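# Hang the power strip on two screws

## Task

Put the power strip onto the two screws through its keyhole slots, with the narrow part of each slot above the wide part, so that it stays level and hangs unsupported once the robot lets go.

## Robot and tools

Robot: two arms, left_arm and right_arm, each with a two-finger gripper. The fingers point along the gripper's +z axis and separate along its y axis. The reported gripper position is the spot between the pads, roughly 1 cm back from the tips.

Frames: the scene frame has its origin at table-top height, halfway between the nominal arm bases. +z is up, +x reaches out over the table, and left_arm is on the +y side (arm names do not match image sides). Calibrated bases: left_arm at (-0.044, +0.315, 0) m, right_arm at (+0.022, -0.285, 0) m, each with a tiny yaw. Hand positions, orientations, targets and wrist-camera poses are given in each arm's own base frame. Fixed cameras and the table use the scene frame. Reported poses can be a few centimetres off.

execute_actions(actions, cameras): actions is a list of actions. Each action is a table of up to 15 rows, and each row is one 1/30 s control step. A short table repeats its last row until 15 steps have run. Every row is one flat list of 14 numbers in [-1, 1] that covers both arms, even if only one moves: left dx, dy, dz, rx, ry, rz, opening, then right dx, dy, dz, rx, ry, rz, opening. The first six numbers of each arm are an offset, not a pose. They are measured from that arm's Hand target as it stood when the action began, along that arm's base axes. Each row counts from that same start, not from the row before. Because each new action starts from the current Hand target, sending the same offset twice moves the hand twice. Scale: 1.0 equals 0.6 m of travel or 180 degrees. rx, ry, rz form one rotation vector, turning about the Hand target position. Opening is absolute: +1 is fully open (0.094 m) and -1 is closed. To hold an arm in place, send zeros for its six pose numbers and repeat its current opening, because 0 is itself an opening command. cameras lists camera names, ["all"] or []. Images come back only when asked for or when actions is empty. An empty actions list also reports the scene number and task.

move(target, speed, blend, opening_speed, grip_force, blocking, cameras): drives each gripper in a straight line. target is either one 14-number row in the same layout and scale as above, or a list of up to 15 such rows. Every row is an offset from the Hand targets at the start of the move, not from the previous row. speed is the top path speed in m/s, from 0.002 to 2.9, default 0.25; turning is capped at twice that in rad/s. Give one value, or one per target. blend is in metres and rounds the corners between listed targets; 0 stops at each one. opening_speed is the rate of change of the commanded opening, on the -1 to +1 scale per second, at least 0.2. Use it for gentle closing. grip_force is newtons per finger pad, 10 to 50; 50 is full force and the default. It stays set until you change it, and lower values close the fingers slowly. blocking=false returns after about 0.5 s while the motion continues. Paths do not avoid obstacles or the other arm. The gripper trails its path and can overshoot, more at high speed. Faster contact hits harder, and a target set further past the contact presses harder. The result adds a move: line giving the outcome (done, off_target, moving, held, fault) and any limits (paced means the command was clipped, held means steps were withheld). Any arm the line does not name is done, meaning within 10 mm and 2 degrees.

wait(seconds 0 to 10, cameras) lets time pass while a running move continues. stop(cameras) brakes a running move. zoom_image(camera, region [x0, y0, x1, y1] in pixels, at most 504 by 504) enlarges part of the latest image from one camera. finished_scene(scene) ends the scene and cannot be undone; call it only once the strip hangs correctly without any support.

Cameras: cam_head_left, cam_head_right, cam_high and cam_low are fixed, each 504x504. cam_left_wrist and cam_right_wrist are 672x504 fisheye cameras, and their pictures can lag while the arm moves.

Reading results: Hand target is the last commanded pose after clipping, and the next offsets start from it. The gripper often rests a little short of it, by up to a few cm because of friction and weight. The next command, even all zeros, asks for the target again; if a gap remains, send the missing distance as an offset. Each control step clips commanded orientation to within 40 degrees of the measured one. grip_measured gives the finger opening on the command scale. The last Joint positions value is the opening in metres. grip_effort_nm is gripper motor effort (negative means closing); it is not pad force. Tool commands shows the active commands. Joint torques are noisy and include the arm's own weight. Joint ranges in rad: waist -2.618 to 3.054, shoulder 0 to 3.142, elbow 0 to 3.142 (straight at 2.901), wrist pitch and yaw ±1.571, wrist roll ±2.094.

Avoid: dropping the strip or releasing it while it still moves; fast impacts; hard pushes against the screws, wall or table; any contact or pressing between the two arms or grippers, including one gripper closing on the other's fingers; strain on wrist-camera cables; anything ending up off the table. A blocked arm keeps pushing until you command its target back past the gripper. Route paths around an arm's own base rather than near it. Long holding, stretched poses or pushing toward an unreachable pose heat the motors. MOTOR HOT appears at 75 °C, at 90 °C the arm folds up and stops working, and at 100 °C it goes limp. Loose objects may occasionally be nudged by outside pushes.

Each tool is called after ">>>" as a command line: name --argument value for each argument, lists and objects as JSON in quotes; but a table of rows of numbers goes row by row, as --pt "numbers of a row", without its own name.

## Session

>>> execute_actions --actions '[]'

Scene clock: 0.00 s.
left_arm: end_effector_position=(+0.3727, +0.0628, +0.1317) grip_measured=+1.000 grip_effort_nm=n/a end_effector_quat_wxyz=(+0.655, -0.113, +0.740, +0.100) | right_arm: end_effector_position=(+0.3663, -0.0328, +0.1299) grip_measured=+1.000 grip_effort_nm=n/a end_effector_quat_wxyz=(+0.672, +0.112, +0.730, -0.055)
Joint positions: left_arm=[0.043 1.528 0.229 1.174 -0.257 -0.032 0.094] | right_arm=[0.041 1.559 0.177 1.286 0.273 0.097 0.094]
Joint velocities: within noise
Joint torques (N m): no reading
Heat: left arm: 40 °C; right arm: 40 °C.
Hand target: left_arm +0.3764, +0.0638, +0.1464; +0.672, -0.117, +0.725, +0.098 | right_arm +0.3686, -0.0332, +0.1376; +0.680, +0.113, +0.723, -0.056
Tool commands: left_gripper/opening=+1.0 right_gripper/opening=+1.0
camera_calibration:
cam_left_wrist: T_world_to_cam=[[0.274362, -0.957726, -0.0865251, -0.031903], [-0.697222, -0.13615, -0.703808, 0.366652], [0.662274, 0.253425, -0.705102, -0.0674789], [0, 0, 0, 1]] pos_world=[0.309081, 0.0364661, 0.207713]
cam_right_wrist: T_world_to_cam=[[-0.253353, -0.957142, -0.140324, 0.0775031], [-0.621116, 0.272157, -0.734946, 0.338701], [0.741638, -0.0990436, -0.663448, -0.0833303], [0, 0, 0, 1]] pos_world=[0.291809, -0.0262515, 0.204517]

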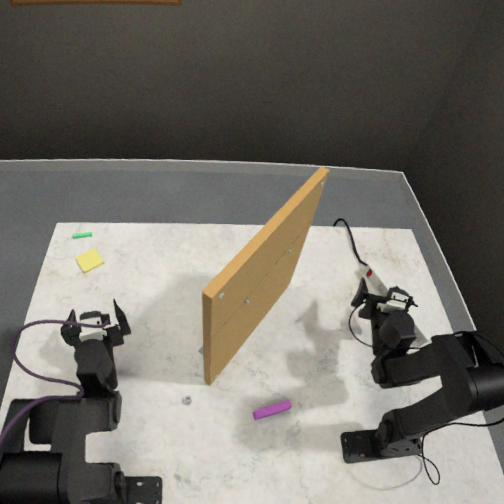

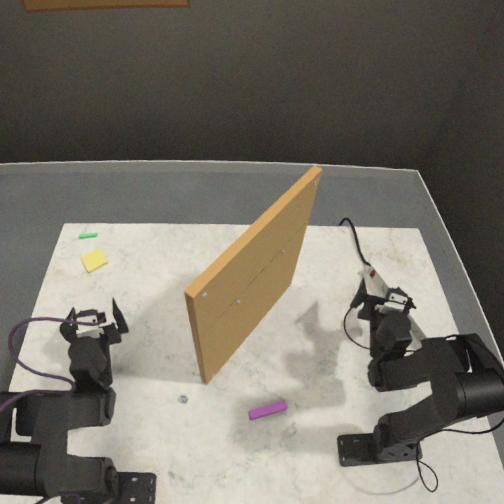

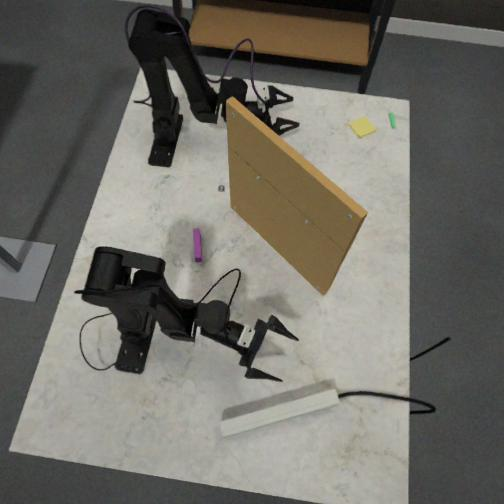

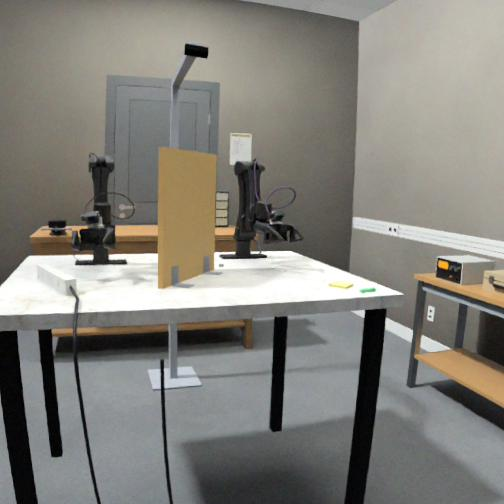

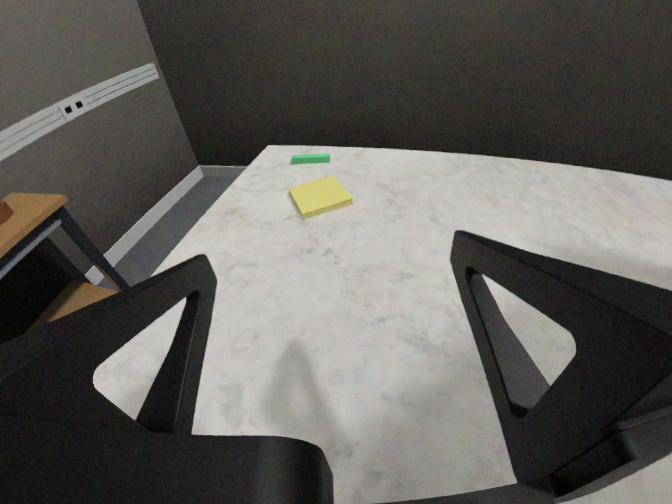

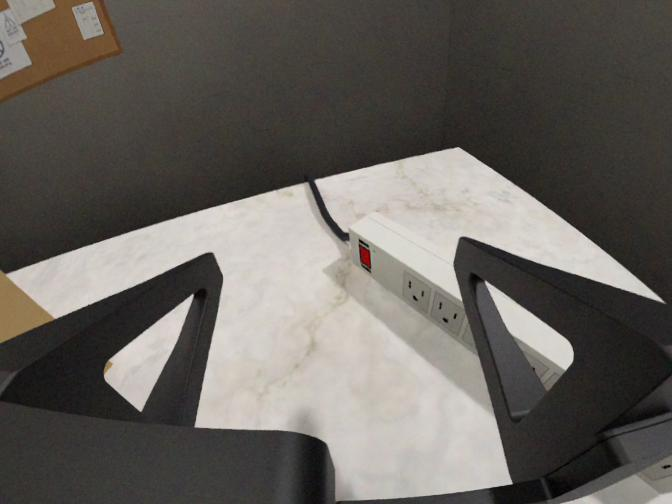

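>>> zoom_image --camera "cam_high" --region '[210, 370, 350, 450]'

>>> zoom_image --camera "cam_head_right" --region '[330, 240, 440, 360]'

>>> zoom_image --camera "cam_right_wrist" --region '[300, 160, 672, 504]'

>>> zoom_image --camera "cam_low" --region '[20, 240, 120, 320]'

Scaled by 3.600 from the camera's 504x504 image, which has a finer 720x720 frame.

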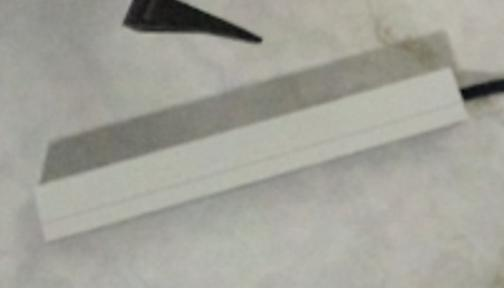

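Scaled by 4.200 from the camera's 504x504 image, which has a finer 720x720 frame.

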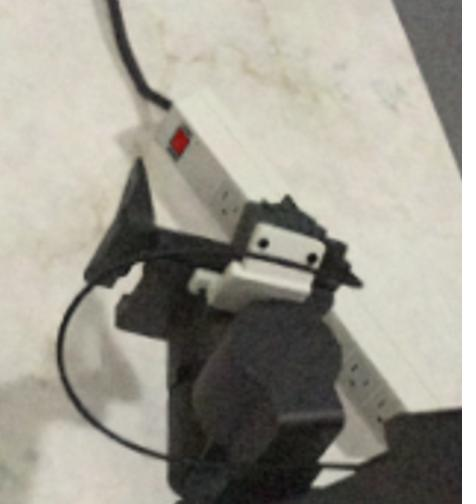

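Scaled by 1.355 from the camera's 672x504 image, which has a finer 960x720 frame.

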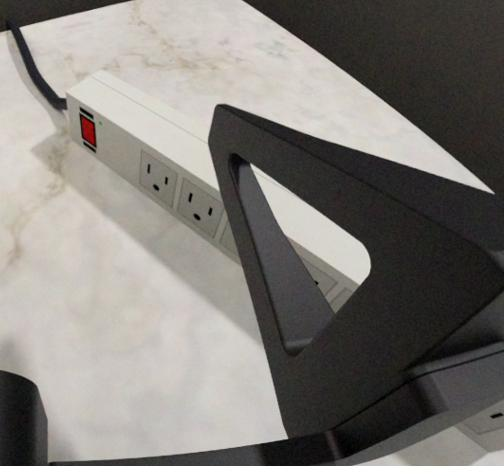

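Scaled by 5.040 from the camera's 504x504 image, which has a finer 720x720 frame.

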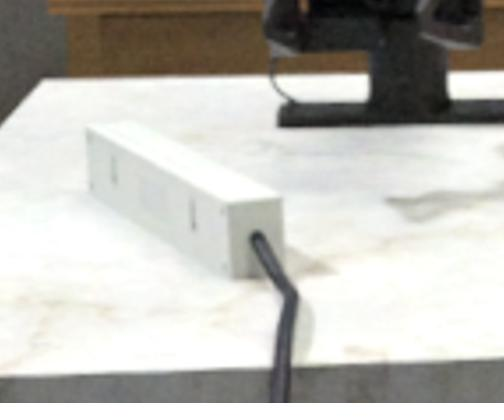

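>>> move --target '[0,0,0,0,0,0,1,-0.035,-0.042,-0.13,0.012,0.284,0.082,-1]' --cameras '["cam_head_right","cam_high","cam_right_wrist"]'

>>> zoom_image --camera "cam_high" --region '[210, 310, 350, 450]'

Scene clock: 66.13 s.
left_arm: end_effector_position=(+0.3727, +0.0628, +0.1317) grip_measured=+1.000 grip_effort_nm=-0.02 end_effector_quat_wxyz=(+0.655, -0.113, +0.740, +0.100) | right_arm: end_effector_position=(+0.3397, -0.0583, +0.0504) grip_measured=-0.994 grip_effort_nm=-0.35 end_effector_quat_wxyz=(+0.296, +0.006, +0.955, -0.004)
Joint positions: left_arm=[0.043 1.528 0.229 1.174 -0.257 -0.032 0.094] | right_arm=[-0.237 1.437 0.689 -0.233 -0.123 -0.187 0]
Joint torques (N m): left_arm=[-0.03 -5.24 5.96 1.95 -0.06 -0.02] | right_arm=[-0.51 -4.22 8.42 0.42 -0.16 -0.08]
Heat: left arm: 45 °C; right arm: 42 °C.
Hand target: left_arm +0.3764, +0.0638, +0.1464; +0.672, -0.117, +0.725, +0.098 | right_arm +0.3476, -0.0584, +0.0596; +0.302, +0.000, +0.953, -0.001
Off the commanded pose: left_arm 0.015 m, 3 deg | right_arm 0.012 m, 1 deg.
move: off_target (left_arm, right_arm)
camera_calibration:
cam_right_wrist: T_world_to_cam=[[-0.0794535, -0.996467, -0.0272278, -0.031841], [-0.996141, 0.0783463, 0.0395716, 0.347681], [-0.0372986, 0.0302668, -0.998846, 0.170129], [0, 0, 0, 1]] pos_world=[0.350154, -0.0641173, 0.155307]
Images, in order (width x height): cam_head_right 504x504, cam_high 504x504, cam_right_wrist 672x504.

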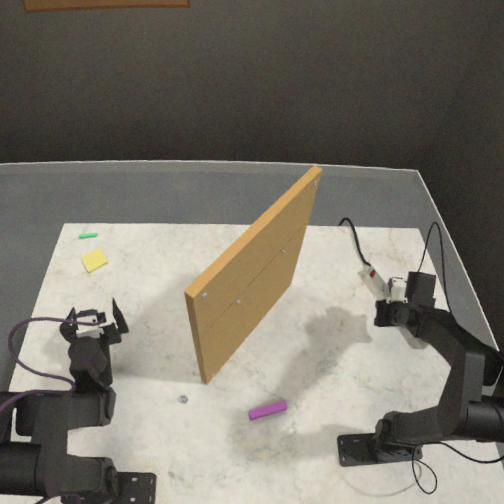

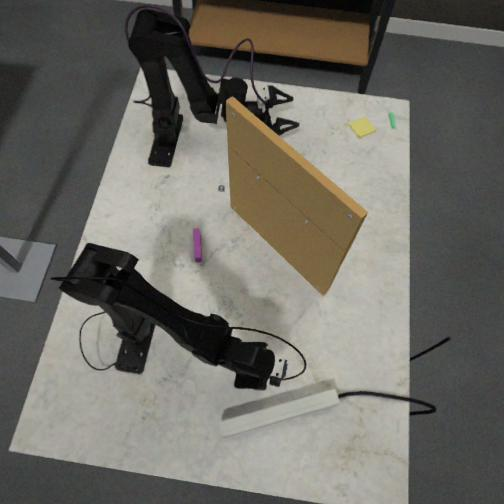

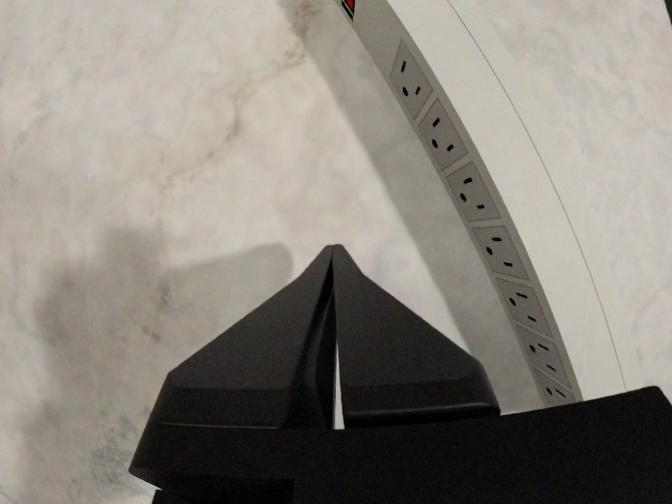

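Scaled by 3.600 from the camera's 504x504 image, which has a finer 720x720 frame.

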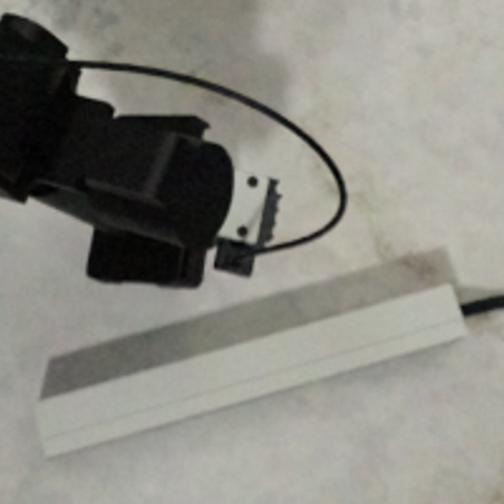

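>>> move --target '[0,0,0,0,0,0,1,0.049,-0.106,0,0,0,0,-1]' --speed 0.06 --cameras '["cam_high","cam_right_wrist"]'

>>> zoom_image --camera "cam_high" --region '[210, 310, 350, 450]'

Scene clock: 74.67 s.
left_arm: end_effector_position=(+0.3727, +0.0628, +0.1317) grip_measured=+1.000 grip_effort_nm=-0.02 end_effector_quat_wxyz=(+0.655, -0.113, +0.740, +0.100) | right_arm: end_effector_position=(+0.3706, -0.1174, +0.0524) grip_measured=-0.994 grip_effort_nm=-0.35 end_effector_quat_wxyz=(+0.296, +0.003, +0.955, -0.003)
Joint positions: left_arm=[0.043 1.528 0.229 1.174 -0.257 -0.032 0.094] | right_arm=[-0.412 1.625 0.881 -0.263 -0.223 -0.342 0]
Joint torques (N m): left_arm=[-0.06 -5.22 6.01 1.96 -0.07 -0.02] | right_arm=[-0.59 -5.7 8.21 0.4 -0.21 -0.07]
Heat: left arm: 45 °C; right arm: 41 °C.
Hand target: left_arm +0.3764, +0.0638, +0.1464; +0.672, -0.117, +0.725, +0.098 | right_arm +0.3770, -0.1220, +0.0596; +0.302, +0.000, +0.953, -0.001
Off the commanded pose: left_arm 0.015 m, 3 deg | right_arm 0.011 m, 1 deg.
move: off_target (left_arm, right_arm)
camera_calibration:
cam_right_wrist: T_world_to_cam=[[-0.0721345, -0.997023, -0.0272261, -0.0909829], [-0.996713, 0.0710489, 0.0389311, 0.382427], [-0.0368808, 0.0299448, -0.998871, 0.17497], [0, 0, 0, 1]] pos_world=[0.38106, -0.123123, 0.157407]
Images, in order (width x height): cam_high 504x504, cam_right_wrist 672x504.

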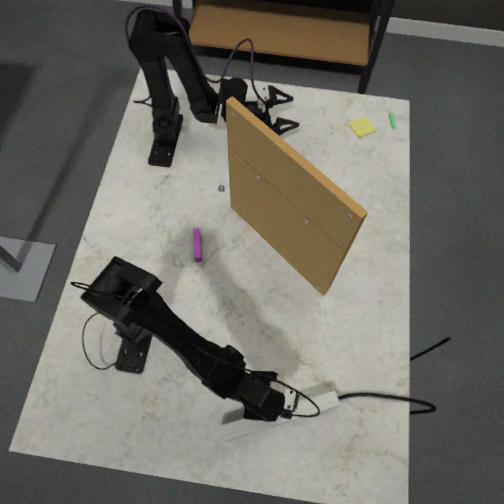

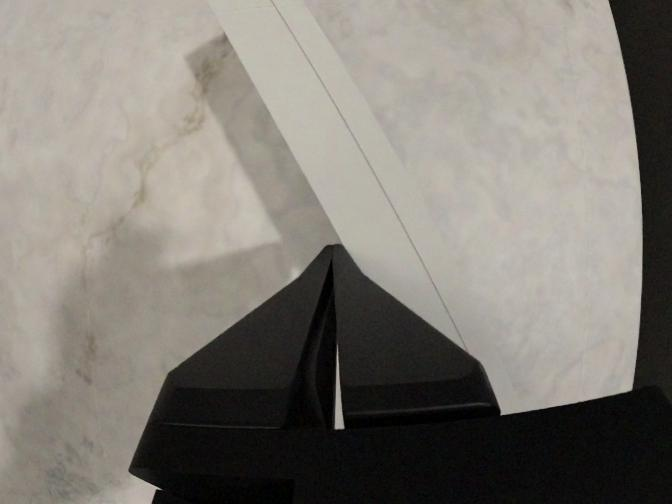

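Scaled by 3.600 from the camera's 504x504 image, which has a finer 720x720 frame.

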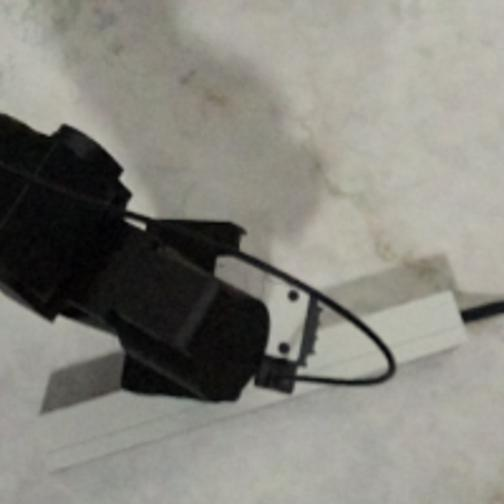

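>>> move --pt "0 0 0 0 0 0 1 -0.035 0.08 0 0 0 0 -1" --pt "0 0 0 0 0 0 1 -0.055 0.12 0.25 -0.042 0.192 0.134 0.3" --speed 0.2 --blend '[0.03,0]' --cameras '["cam_head_right","cam_high","cam_right_wrist"]'

>>> zoom_image --camera "cam_high" --region '[210, 310, 350, 450]'

Scene clock: 101.43 s.
left_arm: end_effector_position=(+0.3727, +0.0628, +0.1317) grip_measured=+1.000 grip_effort_nm=-0.02 end_effector_quat_wxyz=(+0.655, -0.113, +0.740, +0.100) | right_arm: end_effector_position=(+0.3415, -0.0507, +0.1994) grip_measured=+0.298 grip_effort_nm=0.08 end_effector_quat_wxyz=(+0.032, -0.213, +0.977, -0.011)
Joint positions: left_arm=[0.043 1.528 0.229 1.174 -0.257 -0.032 0.094] | right_arm=[-0.151 1.832 1.896 -1.569 -0.002 -0.58 0.061]
Joint torques (N m): left_arm=[-0.06 -5.2 5.98 1.97 -0.05 -0.04] | right_arm=[0.28 -8.61 7.42 -0.24 0 -0.06]
Heat: left arm: 46 °C; right arm: 41 °C.
Hand target: left_arm +0.3764, +0.0638, +0.1464; +0.672, -0.117, +0.725, +0.098 | right_arm +0.3440, -0.0500, +0.2096; +0.000, -0.216, +0.976, +0.000
Off the commanded pose: left_arm 0.015 m, 3 deg | right_arm 0.011 m, 4 deg.
joint sent to its limit (right arm) — joint 4 (wrist pitch), lower limit. The joint targets are off in position and orientation.
move: off_target (left_arm, right_arm); blend cut to 0.0262 m at target 1; target 2's new opening was sent with right_arm's hand 0.011 m and 4 deg from that target
camera_calibration:
cam_right_wrist: T_world_to_cam=[[0.347645, -0.936642, 0.042953, -0.176886], [-0.792265, -0.26894, 0.547711, 0.154486], [-0.501457, -0.224439, -0.835564, 0.43194], [0, 0, 0, 1]] pos_world=[0.400487, -0.0271876, 0.283898]
Images, in order (width x height): cam_head_right 504x504, cam_high 504x504, cam_right_wrist 672x504.

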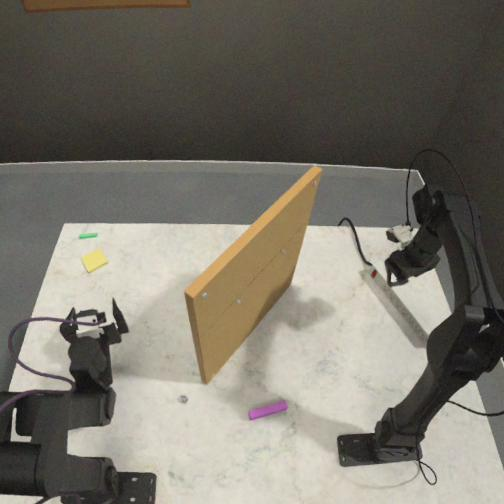

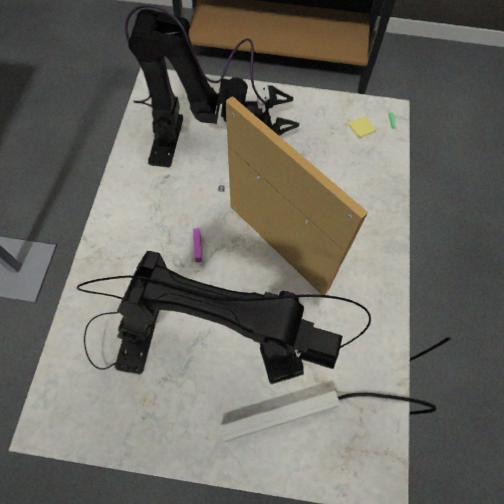

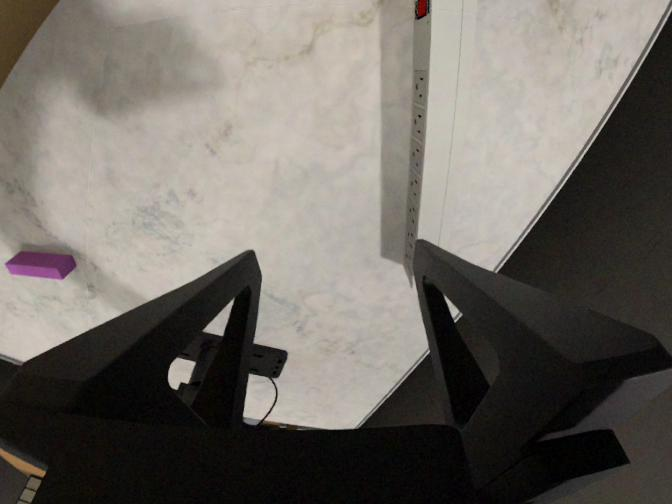

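Scaled by 3.600 from the camera's 504x504 image, which has a finer 720x720 frame.

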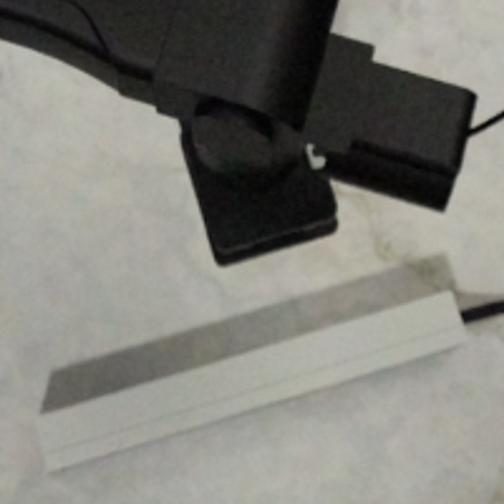

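>>> move --pt "0 0 0 0 0 0 1 0.055 -0.1235 -0.1 0 0 0 0.4" --pt "0 0 0 0 0 0 1 0.055 -0.1235 -0.2 0 0 0 0.4" --speed 0.2 --cameras '["cam_head_right","cam_high","cam_right_wrist"]'

>>> zoom_image --camera "cam_right_wrist" --region '[200, 50, 540, 390]'

Scene clock: 118.83 s.
left_arm: end_effector_position=(+0.3727, +0.0628, +0.1317) grip_measured=+1.000 grip_effort_nm=-0.02 end_effector_quat_wxyz=(+0.655, -0.113, +0.740, +0.100) | right_arm: end_effector_position=(+0.3737, -0.1255, +0.0869) grip_measured=+0.398 grip_effort_nm=0.07 end_effector_quat_wxyz=(-0.011, -0.209, +0.978, +0.004)
Joint positions: left_arm=[0.043 1.528 0.229 1.174 -0.257 -0.032 0.094] | right_arm=[-0.325 2.077 1.789 -1.305 0.004 -0.745 0.066]
Joint torques (N m): left_arm=[-0.02 -5.19 5.97 1.98 -0.05 -0.02] | right_arm=[-0.12 -11.44 4.85 -0.12 -0.03 -0.07]
Heat: left arm: 46 °C; right arm: 41 °C.
Hand target: left_arm +0.3764, +0.0638, +0.1464; +0.672, -0.117, +0.725, +0.098 | right_arm +0.3770, -0.1241, +0.0896; +0.000, -0.216, +0.976, +0.000
Off the commanded pose: left_arm 0.015 m, 3 deg | right_arm 0.004 m, 2 deg.
move: off_target (left_arm)
camera_calibration:
cam_right_wrist: T_world_to_cam=[[0.342363, -0.939566, 0.0016704, -0.248142], [-0.742836, -0.269588, 0.612795, 0.197294], [-0.575311, -0.211039, -0.79024, 0.362626], [0, 0, 0, 1]] pos_world=[0.440135, -0.10343, 0.166075]
Images, in order (width x height): cam_head_right 504x504, cam_high 504x504, cam_right_wrist 672x504.

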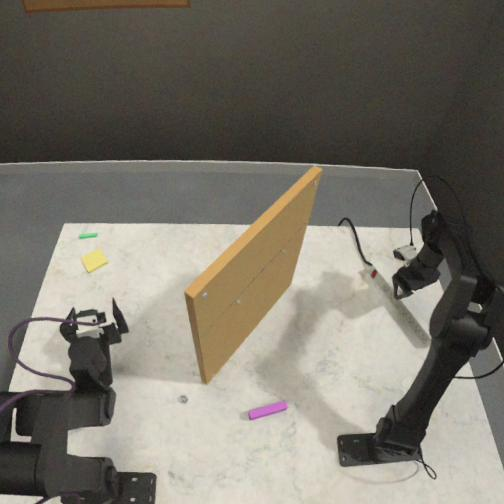

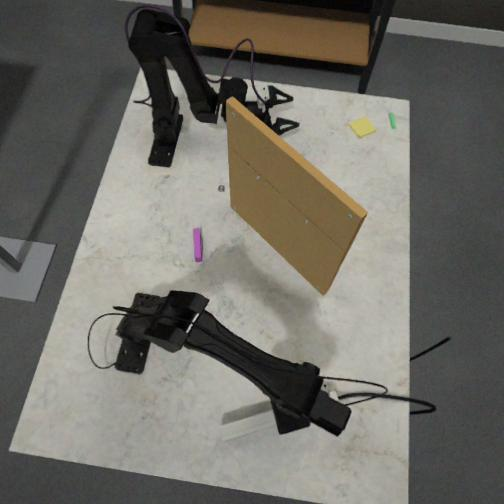

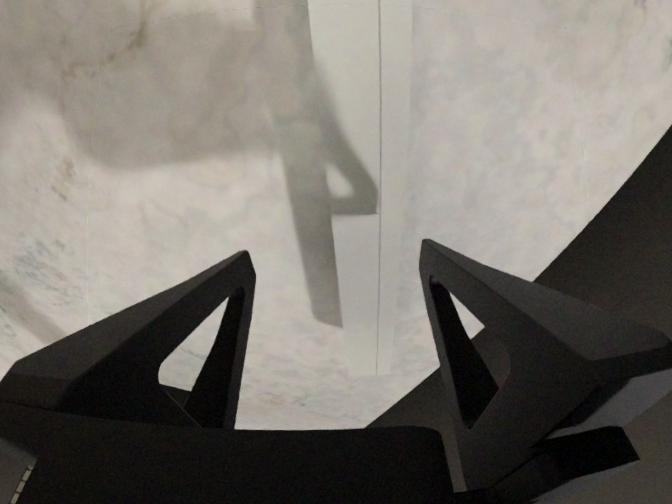

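Scaled by 1.482 from the camera's 672x504 image, which has a finer 960x720 frame.

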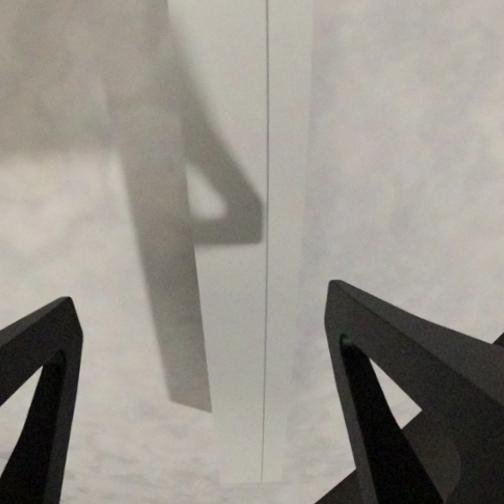

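>>> move --pt "0 0 0 0 0 0 1 0.0105 -0.0227 0 0 0 0 0.4" --pt "0 0 0 0 0 0 1 0.0105 -0.0227 -0.085 0 0 0 0.4" --speed 0.12 --cameras '["cam_head_right","cam_right_wrist"]'

>>> zoom_image --camera "cam_right_wrist" --region '[200, 50, 540, 390]'

Scene clock: 132.13 s.
left_arm: end_effector_position=(+0.3727, +0.0628, +0.1317) grip_measured=+1.000 grip_effort_nm=-0.02 end_effector_quat_wxyz=(+0.655, -0.113, +0.740, +0.100) | right_arm: end_effector_position=(+0.3802, -0.1368, +0.0437) grip_measured=+0.398 grip_effort_nm=0.08 end_effector_quat_wxyz=(-0.003, -0.212, +0.977, -0.001)
Joint positions: left_arm=[0.043 1.528 0.229 1.174 -0.257 -0.032 0.094] | right_arm=[-0.346 2.122 1.685 -1.139 0.004 -0.773 0.066]
Joint torques (N m): left_arm=[-0.1 -5.23 6.01 1.98 -0.06 -0.01] | right_arm=[-0.34 -9.77 5.08 -0.08 -0.03 -0.08]
Heat: left arm: 47 °C; right arm: 41 °C.
Hand target: left_arm +0.3764, +0.0638, +0.1464; +0.672, -0.117, +0.725, +0.098 | right_arm +0.3833, -0.1378, +0.0386; +0.000, -0.216, +0.976, +0.000
Off the commanded pose: left_arm 0.015 m, 3 deg | right_arm 0.006 m, 1 deg.
move: off_target (left_arm)
camera_calibration:
cam_right_wrist: T_world_to_cam=[[0.348031, -0.937406, 0.012004, -0.263169], [-0.750869, -0.271063, 0.602263, 0.22877], [-0.561311, -0.218619, -0.798208, 0.323752], [0, 0, 0, 1]] pos_world=[0.445093, -0.113907, 0.123801]
Images, in order (width x height): cam_head_right 504x504, cam_right_wrist 672x504.

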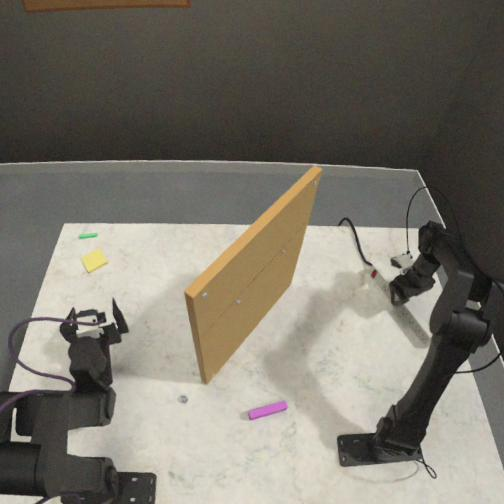

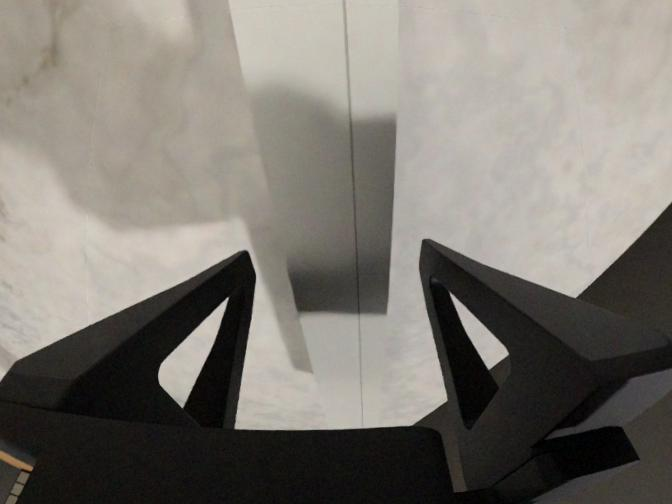

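Scaled by 1.482 from the camera's 672x504 image, which has a finer 960x720 frame.

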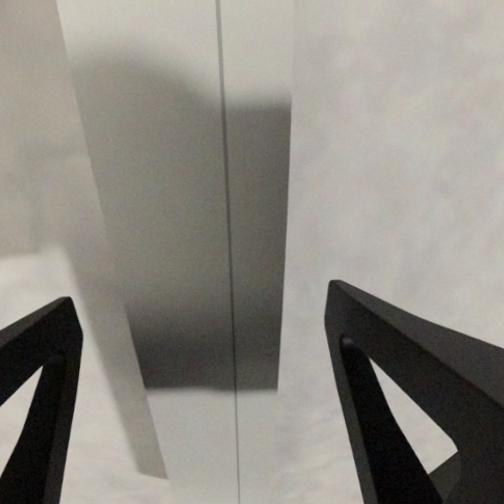

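>>> move --pt "0 0 0 0 0 0 1 -0.003 0.001 -0.016 0 0 0 0.4" --pt "0 0 0 0 0 0 1 -0.003 0.001 -0.016 0 0 0 -0.5" --speed 0.12 --opening_speed 0.6

>>> move --target '[0,0,0,0,0,0,1,0,0,0.10,0,0,0,-0.5]' --speed 0.1 --cameras '["cam_head_right","cam_high","cam_right_wrist","cam_low"]'

Scene clock: 149.13 s.
left_arm: end_effector_position=(+0.3727, +0.0628, +0.1317) grip_measured=+1.000 grip_effort_nm=-0.02 end_effector_quat_wxyz=(+0.655, -0.113, +0.740, +0.100) | right_arm: end_effector_position=(+0.3809, -0.1378, +0.0358) grip_measured=-0.320 grip_effort_nm=-1.05 end_effector_quat_wxyz=(+0.001, -0.214, +0.977, -0.003)
Joint positions: left_arm=[0.043 1.528 0.229 1.174 -0.257 -0.032 0.094] | right_arm=[-0.348 2.122 1.652 -1.096 0.004 -0.779 0.032]
Joint torques (N m): left_arm=[-0.08 -5.2 6.02 1.98 -0.04 -0.03] | right_arm=[-0.43 -9.65 4.77 -0.09 -0.05 -0.07]
Heat: left arm: 47 °C; right arm: 40 °C.
Hand target: left_arm +0.3764, +0.0638, +0.1464; +0.672, -0.117, +0.725, +0.098 | right_arm +0.3815, -0.1372, +0.0290; +0.000, -0.216, +0.976, +0.000
Off the commanded pose: left_arm 0.015 m, 3 deg | right_arm 0.007 m, 0 deg.
move: off_target (left_arm)

Scene clock: 150.67 s.
left_arm: end_effector_position=(+0.3727, +0.0628, +0.1317) grip_measured=+1.000 grip_effort_nm=-0.01 end_effector_quat_wxyz=(+0.655, -0.113, +0.740, +0.100) | right_arm: end_effector_position=(+0.3812, -0.1328, +0.0702) grip_measured=-0.320 grip_effort_nm=-1.05 end_effector_quat_wxyz=(-0.008, -0.215, +0.977, +0.008)
Joint positions: left_arm=[0.043 1.528 0.229 1.174 -0.257 -0.032 0.094] | right_arm=[-0.34 2.122 1.791 -1.262 -0.005 -0.773 0.032]
Joint torques (N m): left_arm=[-0.09 -5.2 6.01 1.96 -0.05 -0.04] | right_arm=[-0.34 -12.92 8.09 -0.55 -0.03 -0.04]
Heat: left arm: 47 °C; right arm: 40 °C.
Hand target: left_arm +0.3764, +0.0638, +0.1464; +0.672, -0.117, +0.725, +0.098 | right_arm +0.3815, -0.1372, +0.0890; +0.000, -0.216, +0.976, +0.000
Off the commanded pose: left_arm 0.015 m, 3 deg | right_arm 0.019 m, 1 deg.
move: off_target (left_arm, right_arm)
camera_calibration:
cam_right_wrist: T_world_to_cam=[[0.353656, -0.935357, -0.00595509, -0.26069], [-0.741446, -0.284209, 0.607852, 0.208965], [-0.570251, -0.210555, -0.794028, 0.350551], [0, 0, 0, 1]] pos_world=[0.447032, -0.110639, 0.149775]
Images, in order (width x height): cam_head_right 504x504, cam_high 504x504, cam_low 504x504, cam_right_wrist 672x504.

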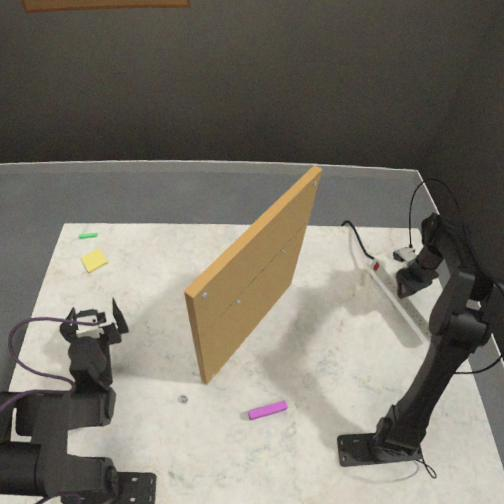

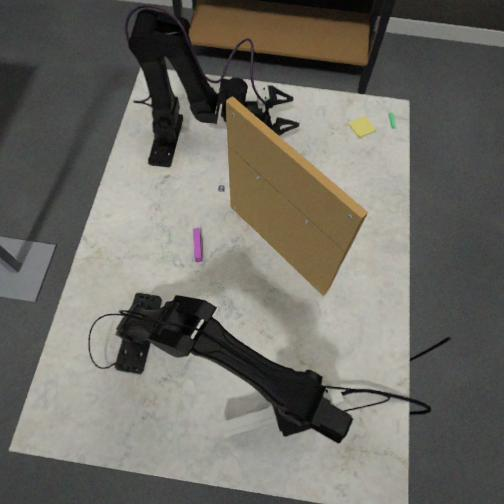

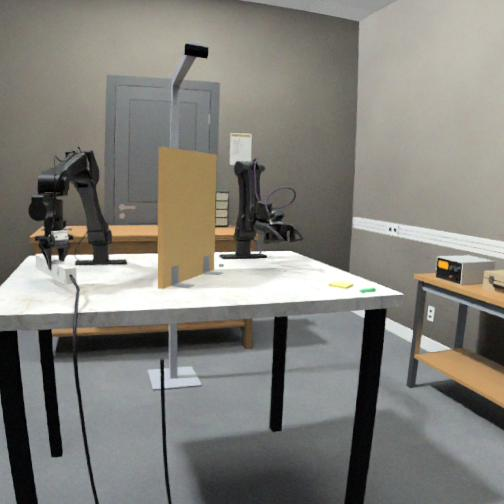

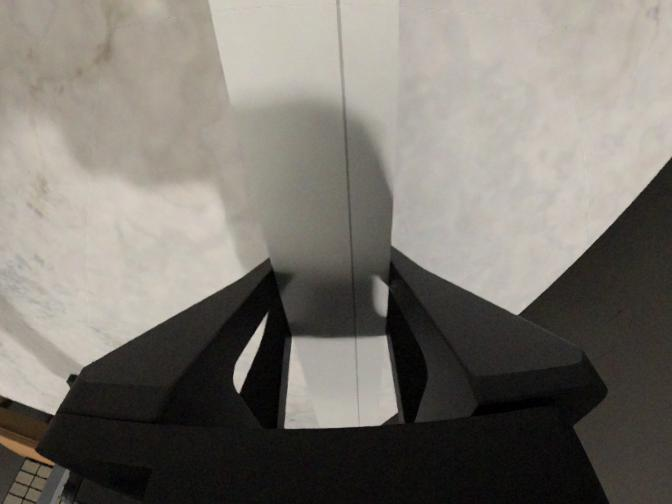

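>>> move --pt "0 0 0 0 0 0 1 -0.025 0.04 0.06 0 0 0 -0.5" --pt "0 0 0 0 0 0 1 -0.04 0.04 0.06 0.277 0.128 0 -0.5" --speed 0.15 --blend '[0.02,0]' --cameras '["cam_head_right","cam_high","cam_right_wrist","cam_low"]'

>>> zoom_image --camera "cam_low" --region '[0, 180, 140, 320]'

Scene clock: 165.50 s.
left_arm: end_effector_position=(+0.3727, +0.0628, +0.1317) grip_measured=+1.000 grip_effort_nm=-0.02 end_effector_quat_wxyz=(+0.655, -0.113, +0.740, +0.100) | right_arm: end_effector_position=(+0.3545, -0.1197, +0.1188) grip_measured=-0.320 grip_effort_nm=-1.05 end_effector_quat_wxyz=(+0.086, -0.133, +0.952, +0.262)
Joint positions: left_arm=[0.043 1.528 0.229 1.174 -0.257 -0.032 0.094] | right_arm=[-0.567 2.146 1.906 -1.562 -0.512 -0.906 0.032]
Joint torques (N m): left_arm=[-0.09 -5.15 5.96 1.97 -0.05 -0.02] | right_arm=[-0.62 -10.18 4.98 -0.69 -0.87 -0.19]
Heat: left arm: 47 °C; right arm: 40 °C.
Hand target: left_arm +0.3764, +0.0638, +0.1464; +0.672, -0.117, +0.725, +0.098 | right_arm +0.3575, -0.1132, +0.1250; -0.098, -0.192, +0.866, +0.451
Off the commanded pose: left_arm 0.015 m, 3 deg | right_arm 0.009 m, 33 deg.
joint sent to its limit (right arm) — joint 4 (wrist pitch), lower limit. The joint targets are off in position and orientation.
move: off_target (left_arm, right_arm)
camera_calibration:
cam_right_wrist: T_world_to_cam=[[0.229197, -0.846361, -0.480772, -0.127507], [-0.834925, -0.424842, 0.349871, 0.210333], [-0.50037, 0.321219, -0.80402, 0.416684], [0, 0, 0, 1]] pos_world=[0.413333, -0.152405, 0.200132]
Images, in order (width x height): cam_head_right 504x504, cam_high 504x504, cam_low 504x504, cam_right_wrist 672x504.

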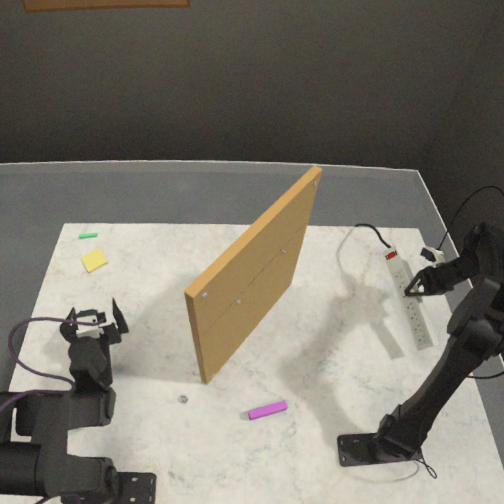

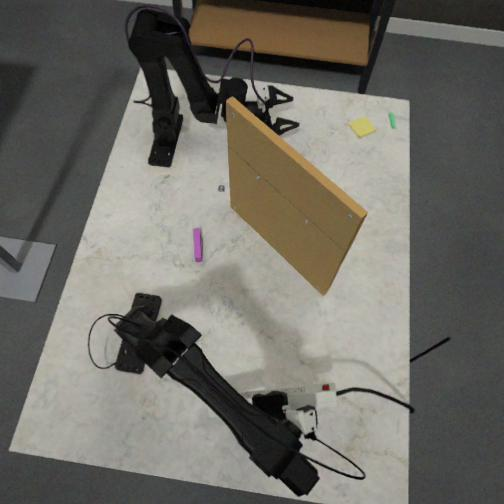

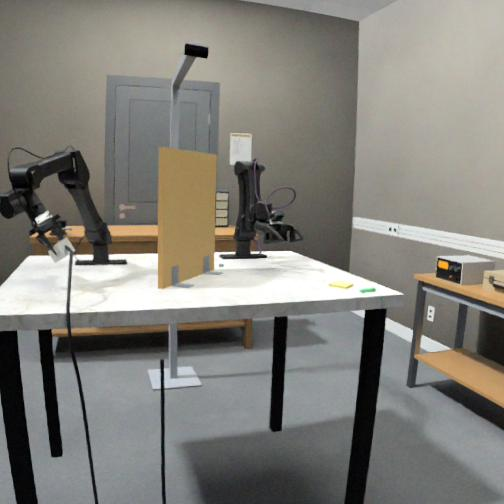

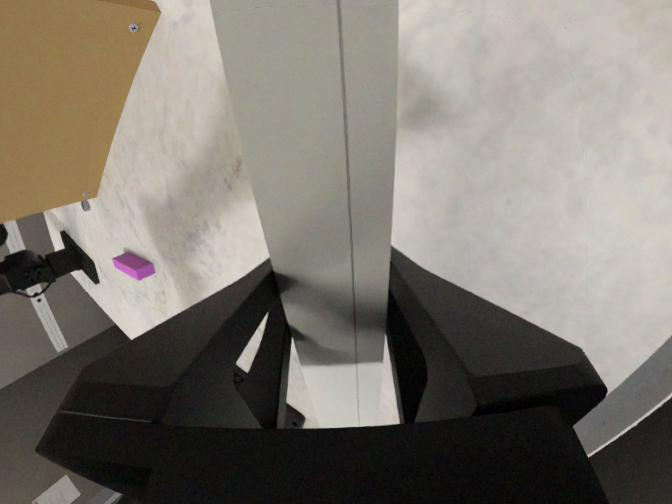

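Scaled by 3.600 from the camera's 504x504 image, which has a finer 720x720 frame.

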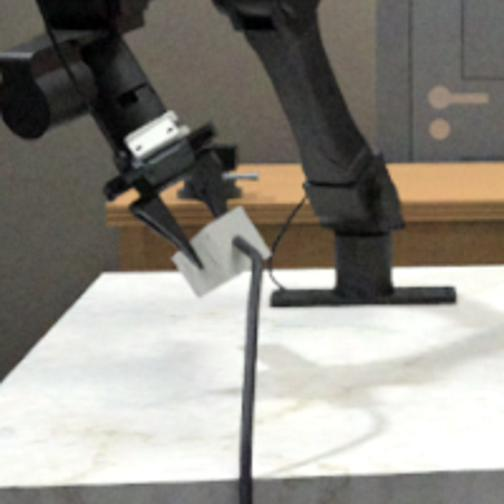

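>>> move --target '[0,0,0,0,0,0,1,0.03,0.0,-0.085,0,0,0,-0.5]' --speed 0.1 --cameras '["cam_head_right","cam_high","cam_low"]'

>>> zoom_image --camera "cam_low" --region '[0, 180, 140, 320]'

Scene clock: 175.87 s.
left_arm: end_effector_position=(+0.3727, +0.0628, +0.1317) grip_measured=+1.000 grip_effort_nm=-0.02 end_effector_quat_wxyz=(+0.655, -0.113, +0.740, +0.100) | right_arm: end_effector_position=(+0.3643, -0.1169, +0.0649) grip_measured=-0.320 grip_effort_nm=-1.05 end_effector_quat_wxyz=(+0.043, -0.133, +0.942, +0.306)
Joint positions: left_arm=[0.043 1.528 0.229 1.174 -0.257 -0.032 0.094] | right_arm=[-0.552 2.333 1.961 -1.562 -0.525 -0.931 0.032]
Joint torques (N m): left_arm=[-0.09 -5.15 5.98 1.96 -0.04 -0.03] | right_arm=[0.44 -10.89 7.69 -0.88 -0.68 -0.16]
Heat: left arm: 48 °C; right arm: 40 °C.
Hand target: left_arm +0.3764, +0.0638, +0.1464; +0.672, -0.117, +0.725, +0.098 | right_arm +0.3755, -0.1132, +0.0740; -0.098, -0.192, +0.866, +0.451
Off the commanded pose: left_arm 0.015 m, 3 deg | right_arm 0.015 m, 26 deg.
joint sent to its limit (right arm) — joint 4 (wrist pitch), lower limit. The joint targets are off in position and orientation.
move: off_target (left_arm, right_arm)
Images, in order (width x height): cam_head_right 504x504, cam_high 504x504, cam_low 504x504.

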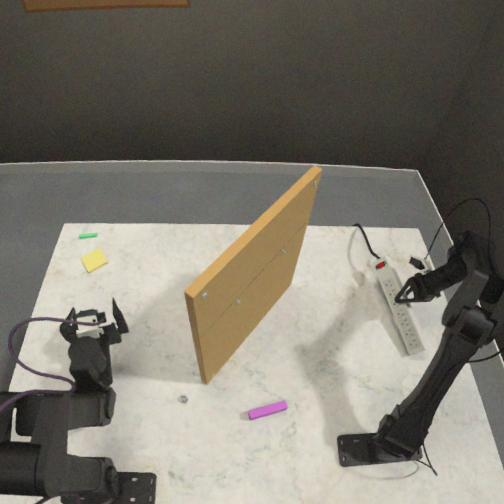

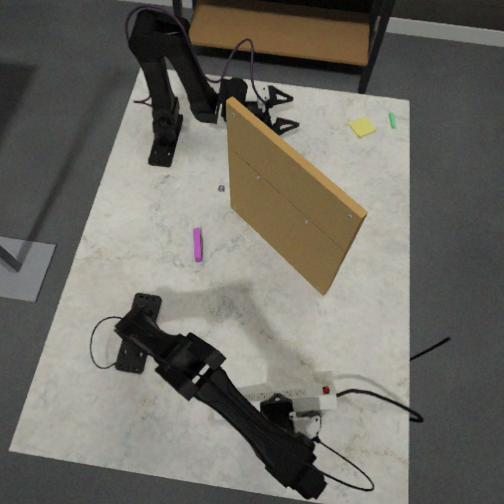

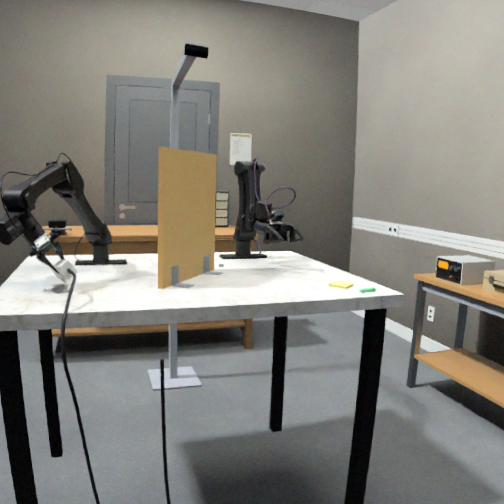

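Scaled by 3.600 from the camera's 504x504 image, which has a finer 720x720 frame.

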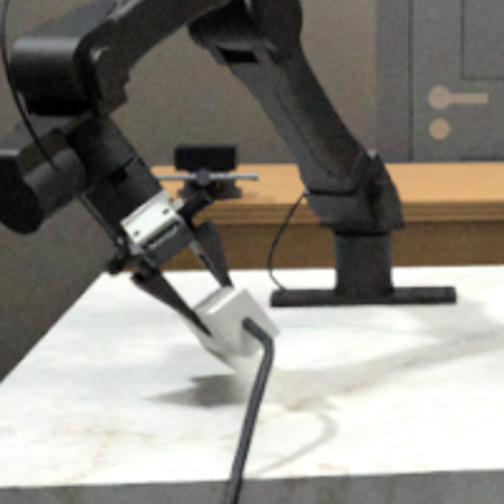

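>>> move --target '[0,0,0,0,0,0,1,0.03,-0.03,-0.055,0.03,0.015,0,-0.5]' --speed 0.06 --cameras '["cam_head_right","cam_high","cam_low"]'

>>> zoom_image --camera "cam_low" --region '[0, 180, 140, 320]'

Scene clock: 187.30 s.
left_arm: end_effector_position=(+0.3727, +0.0628, +0.1317) grip_measured=+1.000 grip_effort_nm=-0.02 end_effector_quat_wxyz=(+0.655, -0.113, +0.740, +0.100) | right_arm: end_effector_position=(+0.3785, -0.1231, +0.0446) grip_measured=-0.320 grip_effort_nm=-1.05 end_effector_quat_wxyz=(+0.043, -0.094, +0.931, +0.351)
Joint positions: left_arm=[0.043 1.528 0.229 1.174 -0.257 -0.032 0.094] | right_arm=[-0.575 2.477 2.087 -1.615 -0.597 -0.913 0.032]
Joint torques (N m): left_arm=[-0.05 -5.18 6 1.98 -0.05 -0.03] | right_arm=[-0.57 -10.1 7.41 -0.51 -0.55 -0.39]
Heat: left arm: 48 °C; right arm: 41 °C.
Hand target: left_arm +0.3764, +0.0638, +0.1464; +0.672, -0.117, +0.725, +0.098 | right_arm +0.3935, -0.1312, +0.0410; -0.110, -0.185, +0.842, +0.495
Off the commanded pose: left_arm 0.015 m, 3 deg | right_arm 0.017 m, 28 deg.
joint read past its limit (right arm) — joint 4 (wrist pitch), lower limit.
joint sent to its limit (right arm) — joint 4 (wrist pitch), lower limit. The joint targets are off in position and orientation.
move: off_target (left_arm, right_arm)
Images, in order (width x height): cam_head_right 504x504, cam_high 504x504, cam_low 504x504.

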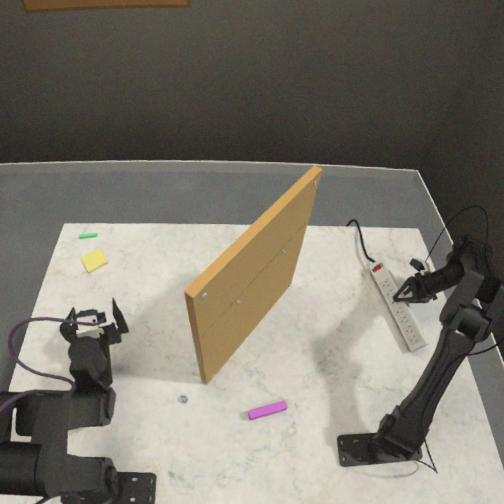

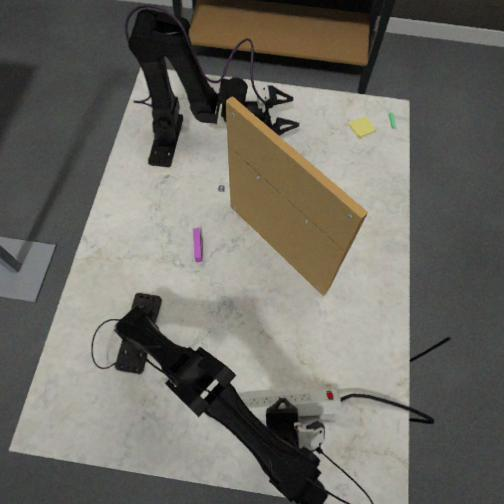

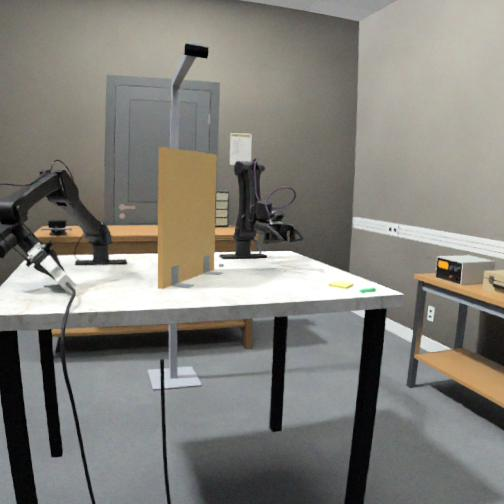

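Scaled by 3.600 from the camera's 504x504 image, which has a finer 720x720 frame.

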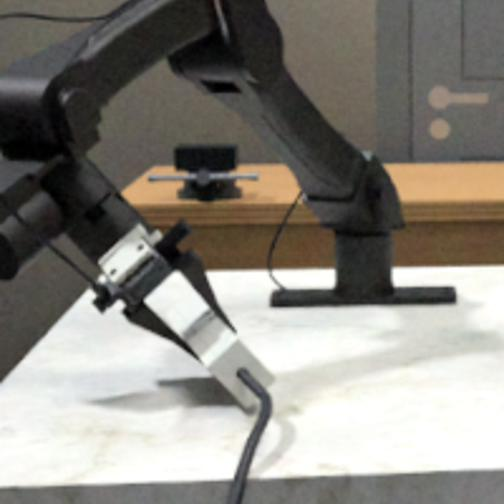

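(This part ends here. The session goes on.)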